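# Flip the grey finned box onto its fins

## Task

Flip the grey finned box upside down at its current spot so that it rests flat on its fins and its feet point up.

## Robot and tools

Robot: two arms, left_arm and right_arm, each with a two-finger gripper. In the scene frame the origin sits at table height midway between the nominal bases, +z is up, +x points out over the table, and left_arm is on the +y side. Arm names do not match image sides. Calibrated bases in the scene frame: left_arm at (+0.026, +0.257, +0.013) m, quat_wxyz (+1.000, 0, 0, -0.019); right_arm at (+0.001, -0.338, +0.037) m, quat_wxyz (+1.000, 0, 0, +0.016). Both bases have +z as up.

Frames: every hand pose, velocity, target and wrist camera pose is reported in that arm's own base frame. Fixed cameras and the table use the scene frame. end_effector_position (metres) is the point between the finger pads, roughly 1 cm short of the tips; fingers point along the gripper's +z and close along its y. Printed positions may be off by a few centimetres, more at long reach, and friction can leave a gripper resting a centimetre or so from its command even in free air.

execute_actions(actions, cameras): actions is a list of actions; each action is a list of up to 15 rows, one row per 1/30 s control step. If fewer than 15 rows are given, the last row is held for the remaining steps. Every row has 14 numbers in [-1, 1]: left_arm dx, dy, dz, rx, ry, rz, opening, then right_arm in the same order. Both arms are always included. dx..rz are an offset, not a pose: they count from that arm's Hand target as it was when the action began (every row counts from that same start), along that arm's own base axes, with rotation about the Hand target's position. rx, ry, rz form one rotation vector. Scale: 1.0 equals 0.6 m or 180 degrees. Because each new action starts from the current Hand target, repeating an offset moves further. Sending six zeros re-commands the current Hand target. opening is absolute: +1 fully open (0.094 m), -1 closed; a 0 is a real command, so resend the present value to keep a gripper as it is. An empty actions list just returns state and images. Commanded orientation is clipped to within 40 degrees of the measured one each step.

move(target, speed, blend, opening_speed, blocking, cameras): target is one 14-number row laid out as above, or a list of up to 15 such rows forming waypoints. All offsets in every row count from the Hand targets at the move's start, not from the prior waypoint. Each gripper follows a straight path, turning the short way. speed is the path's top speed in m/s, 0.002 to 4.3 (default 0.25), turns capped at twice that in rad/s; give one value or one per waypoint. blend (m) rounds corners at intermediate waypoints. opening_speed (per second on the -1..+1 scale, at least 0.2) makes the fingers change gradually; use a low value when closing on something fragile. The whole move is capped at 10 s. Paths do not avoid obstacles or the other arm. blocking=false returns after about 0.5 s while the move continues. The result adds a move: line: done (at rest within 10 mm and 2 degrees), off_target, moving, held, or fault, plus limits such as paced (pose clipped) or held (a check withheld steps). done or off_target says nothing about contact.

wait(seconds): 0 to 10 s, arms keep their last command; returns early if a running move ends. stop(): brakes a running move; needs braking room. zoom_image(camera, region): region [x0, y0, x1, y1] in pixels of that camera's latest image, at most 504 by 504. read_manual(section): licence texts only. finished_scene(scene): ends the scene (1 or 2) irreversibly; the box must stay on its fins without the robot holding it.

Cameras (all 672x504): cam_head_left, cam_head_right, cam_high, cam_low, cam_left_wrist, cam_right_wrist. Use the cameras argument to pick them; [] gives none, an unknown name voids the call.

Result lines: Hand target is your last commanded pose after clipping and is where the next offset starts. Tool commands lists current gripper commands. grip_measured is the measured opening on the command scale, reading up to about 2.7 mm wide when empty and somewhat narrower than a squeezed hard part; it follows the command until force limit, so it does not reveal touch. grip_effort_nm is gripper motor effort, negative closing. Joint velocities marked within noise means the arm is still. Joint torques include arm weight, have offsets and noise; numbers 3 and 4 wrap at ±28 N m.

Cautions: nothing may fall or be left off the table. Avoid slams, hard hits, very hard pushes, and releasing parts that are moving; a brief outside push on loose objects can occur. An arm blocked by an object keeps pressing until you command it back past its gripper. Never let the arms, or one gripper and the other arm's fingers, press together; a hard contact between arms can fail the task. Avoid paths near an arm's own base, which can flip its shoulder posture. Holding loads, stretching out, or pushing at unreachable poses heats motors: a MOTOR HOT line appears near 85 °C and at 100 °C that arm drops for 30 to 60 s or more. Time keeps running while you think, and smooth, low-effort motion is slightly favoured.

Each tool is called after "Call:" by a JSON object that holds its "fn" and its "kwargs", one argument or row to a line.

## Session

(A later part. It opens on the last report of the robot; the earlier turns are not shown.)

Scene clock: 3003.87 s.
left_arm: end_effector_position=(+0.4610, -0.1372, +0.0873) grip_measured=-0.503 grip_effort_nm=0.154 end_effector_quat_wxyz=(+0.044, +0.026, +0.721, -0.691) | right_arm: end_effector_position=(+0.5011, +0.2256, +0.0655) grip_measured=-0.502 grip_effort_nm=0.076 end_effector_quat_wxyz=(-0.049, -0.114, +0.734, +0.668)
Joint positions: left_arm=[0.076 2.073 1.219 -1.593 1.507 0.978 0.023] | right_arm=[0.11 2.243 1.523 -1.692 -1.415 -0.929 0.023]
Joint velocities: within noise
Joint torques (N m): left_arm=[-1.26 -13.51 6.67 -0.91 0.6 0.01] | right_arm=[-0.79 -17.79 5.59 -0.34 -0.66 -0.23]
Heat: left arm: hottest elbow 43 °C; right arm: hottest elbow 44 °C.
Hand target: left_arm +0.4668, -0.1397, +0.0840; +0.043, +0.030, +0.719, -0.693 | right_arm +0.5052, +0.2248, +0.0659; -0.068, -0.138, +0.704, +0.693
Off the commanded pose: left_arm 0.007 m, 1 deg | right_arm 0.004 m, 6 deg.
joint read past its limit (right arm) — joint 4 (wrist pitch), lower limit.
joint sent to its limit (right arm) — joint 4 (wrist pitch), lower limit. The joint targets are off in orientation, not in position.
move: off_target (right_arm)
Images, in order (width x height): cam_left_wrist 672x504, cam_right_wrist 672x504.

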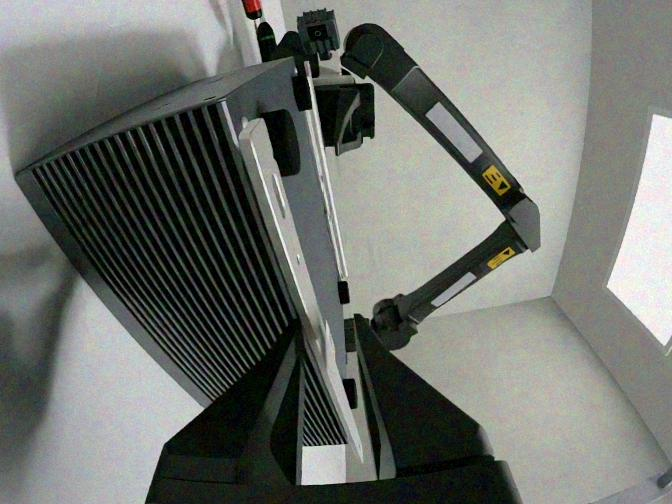

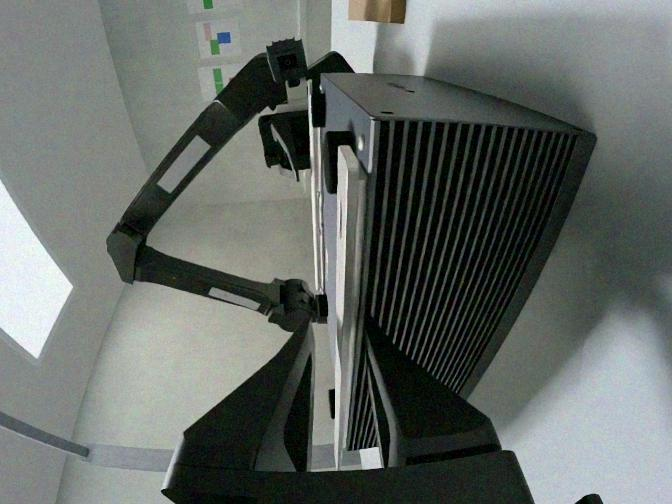

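Call:
{"fn": "move", "kwargs": {
  "target": [-0.003,0.11,0.004,0,0,0,-0.5,0.023,-0.107,0.012,0,0,0,-0.5],
  "speed": 0.06
}}

Scene clock: 3011.00 s.
left_arm: end_effector_position=(+0.4564, -0.0785, +0.0818) grip_measured=-0.503 grip_effort_nm=0.159 end_effector_quat_wxyz=(+0.052, +0.007, +0.741, -0.670) | right_arm: end_effector_position=(+0.5145, +0.1667, +0.0641) grip_measured=-0.502 grip_effort_nm=0.071 end_effector_quat_wxyz=(-0.027, -0.098, +0.753, +0.650)
Joint positions: left_arm=[0.205 2.073 1.219 -1.667 1.402 1.045 0.023] | right_arm=[0 2.229 1.523 -1.692 -1.341 -0.929 0.023]
Joint velocities: within noise
Joint torques (N m): left_arm=[-0.32 -14.8 6.89 -1.13 0.33 -0.02] | right_arm=[-1.85 -19.19 5.27 -0.57 -0.39 -0.03]
Heat: left arm: hottest elbow 42 °C; right arm: hottest elbow 44 °C.
Hand target: left_arm +0.4650, -0.0737, +0.0864; +0.043, +0.030, +0.719, -0.693 | right_arm +0.5190, +0.1605, +0.0732; -0.068, -0.138, +0.704, +0.693
Off the commanded pose: left_arm 0.011 m, 5 deg | right_arm 0.012 m, 10 deg.
joint read past its limit (right arm) — joint 4 (wrist pitch), lower limit.
joint sent to its limit (left arm) — joint 4 (wrist pitch), lower limit. The joint targets are off in orientation, not in position.
joint sent to its limit (right arm) — joint 4 (wrist pitch), lower limit. The joint targets are off in orientation, not in position.
move: off_target (left_arm, right_arm)

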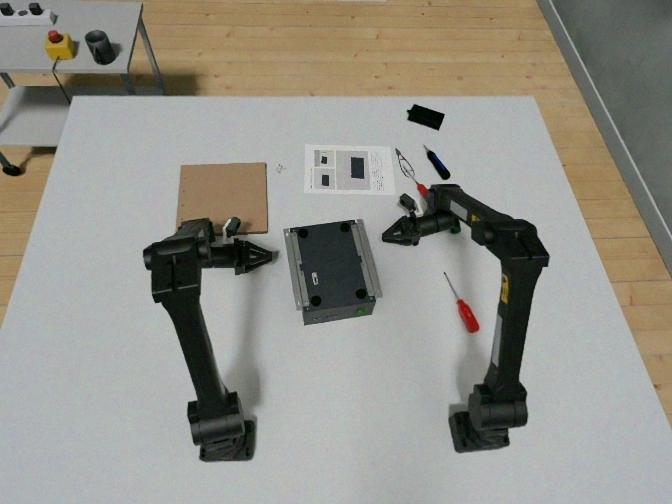

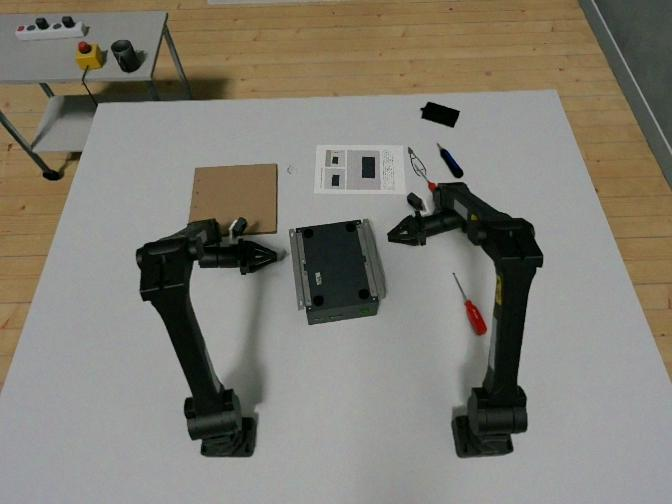

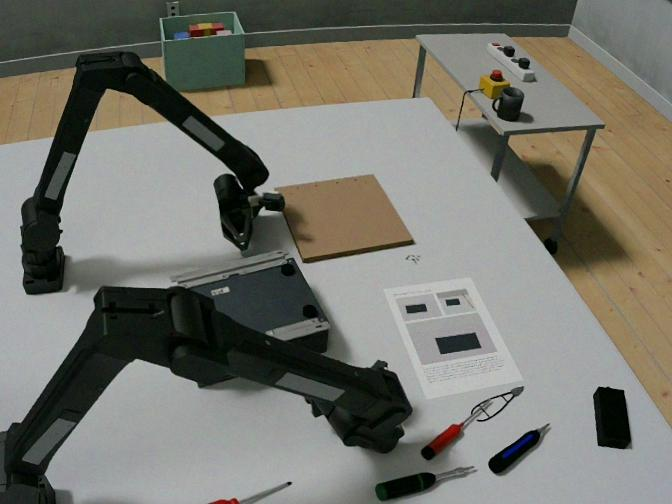

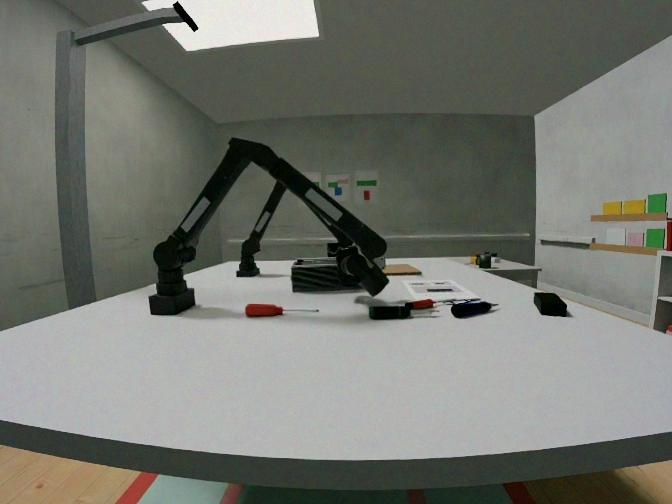

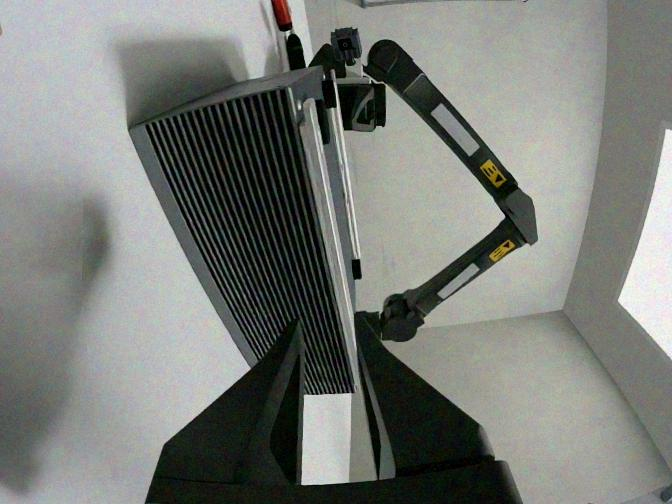

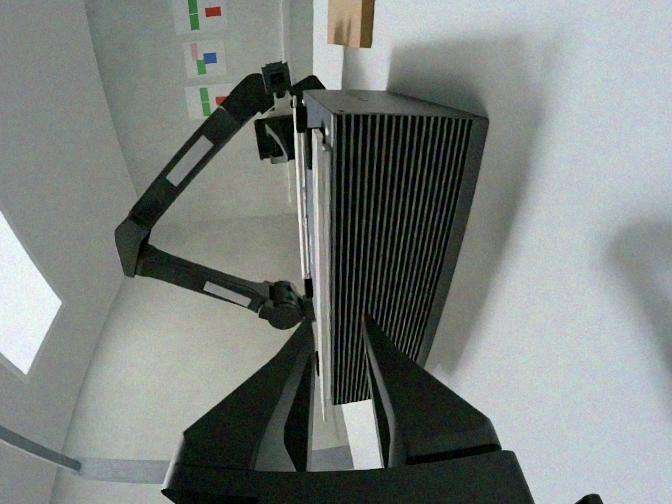

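Call:
{"fn": "finished_scene", "kwargs": {
  "scene": 1
}}

The scene is finished: the task was done.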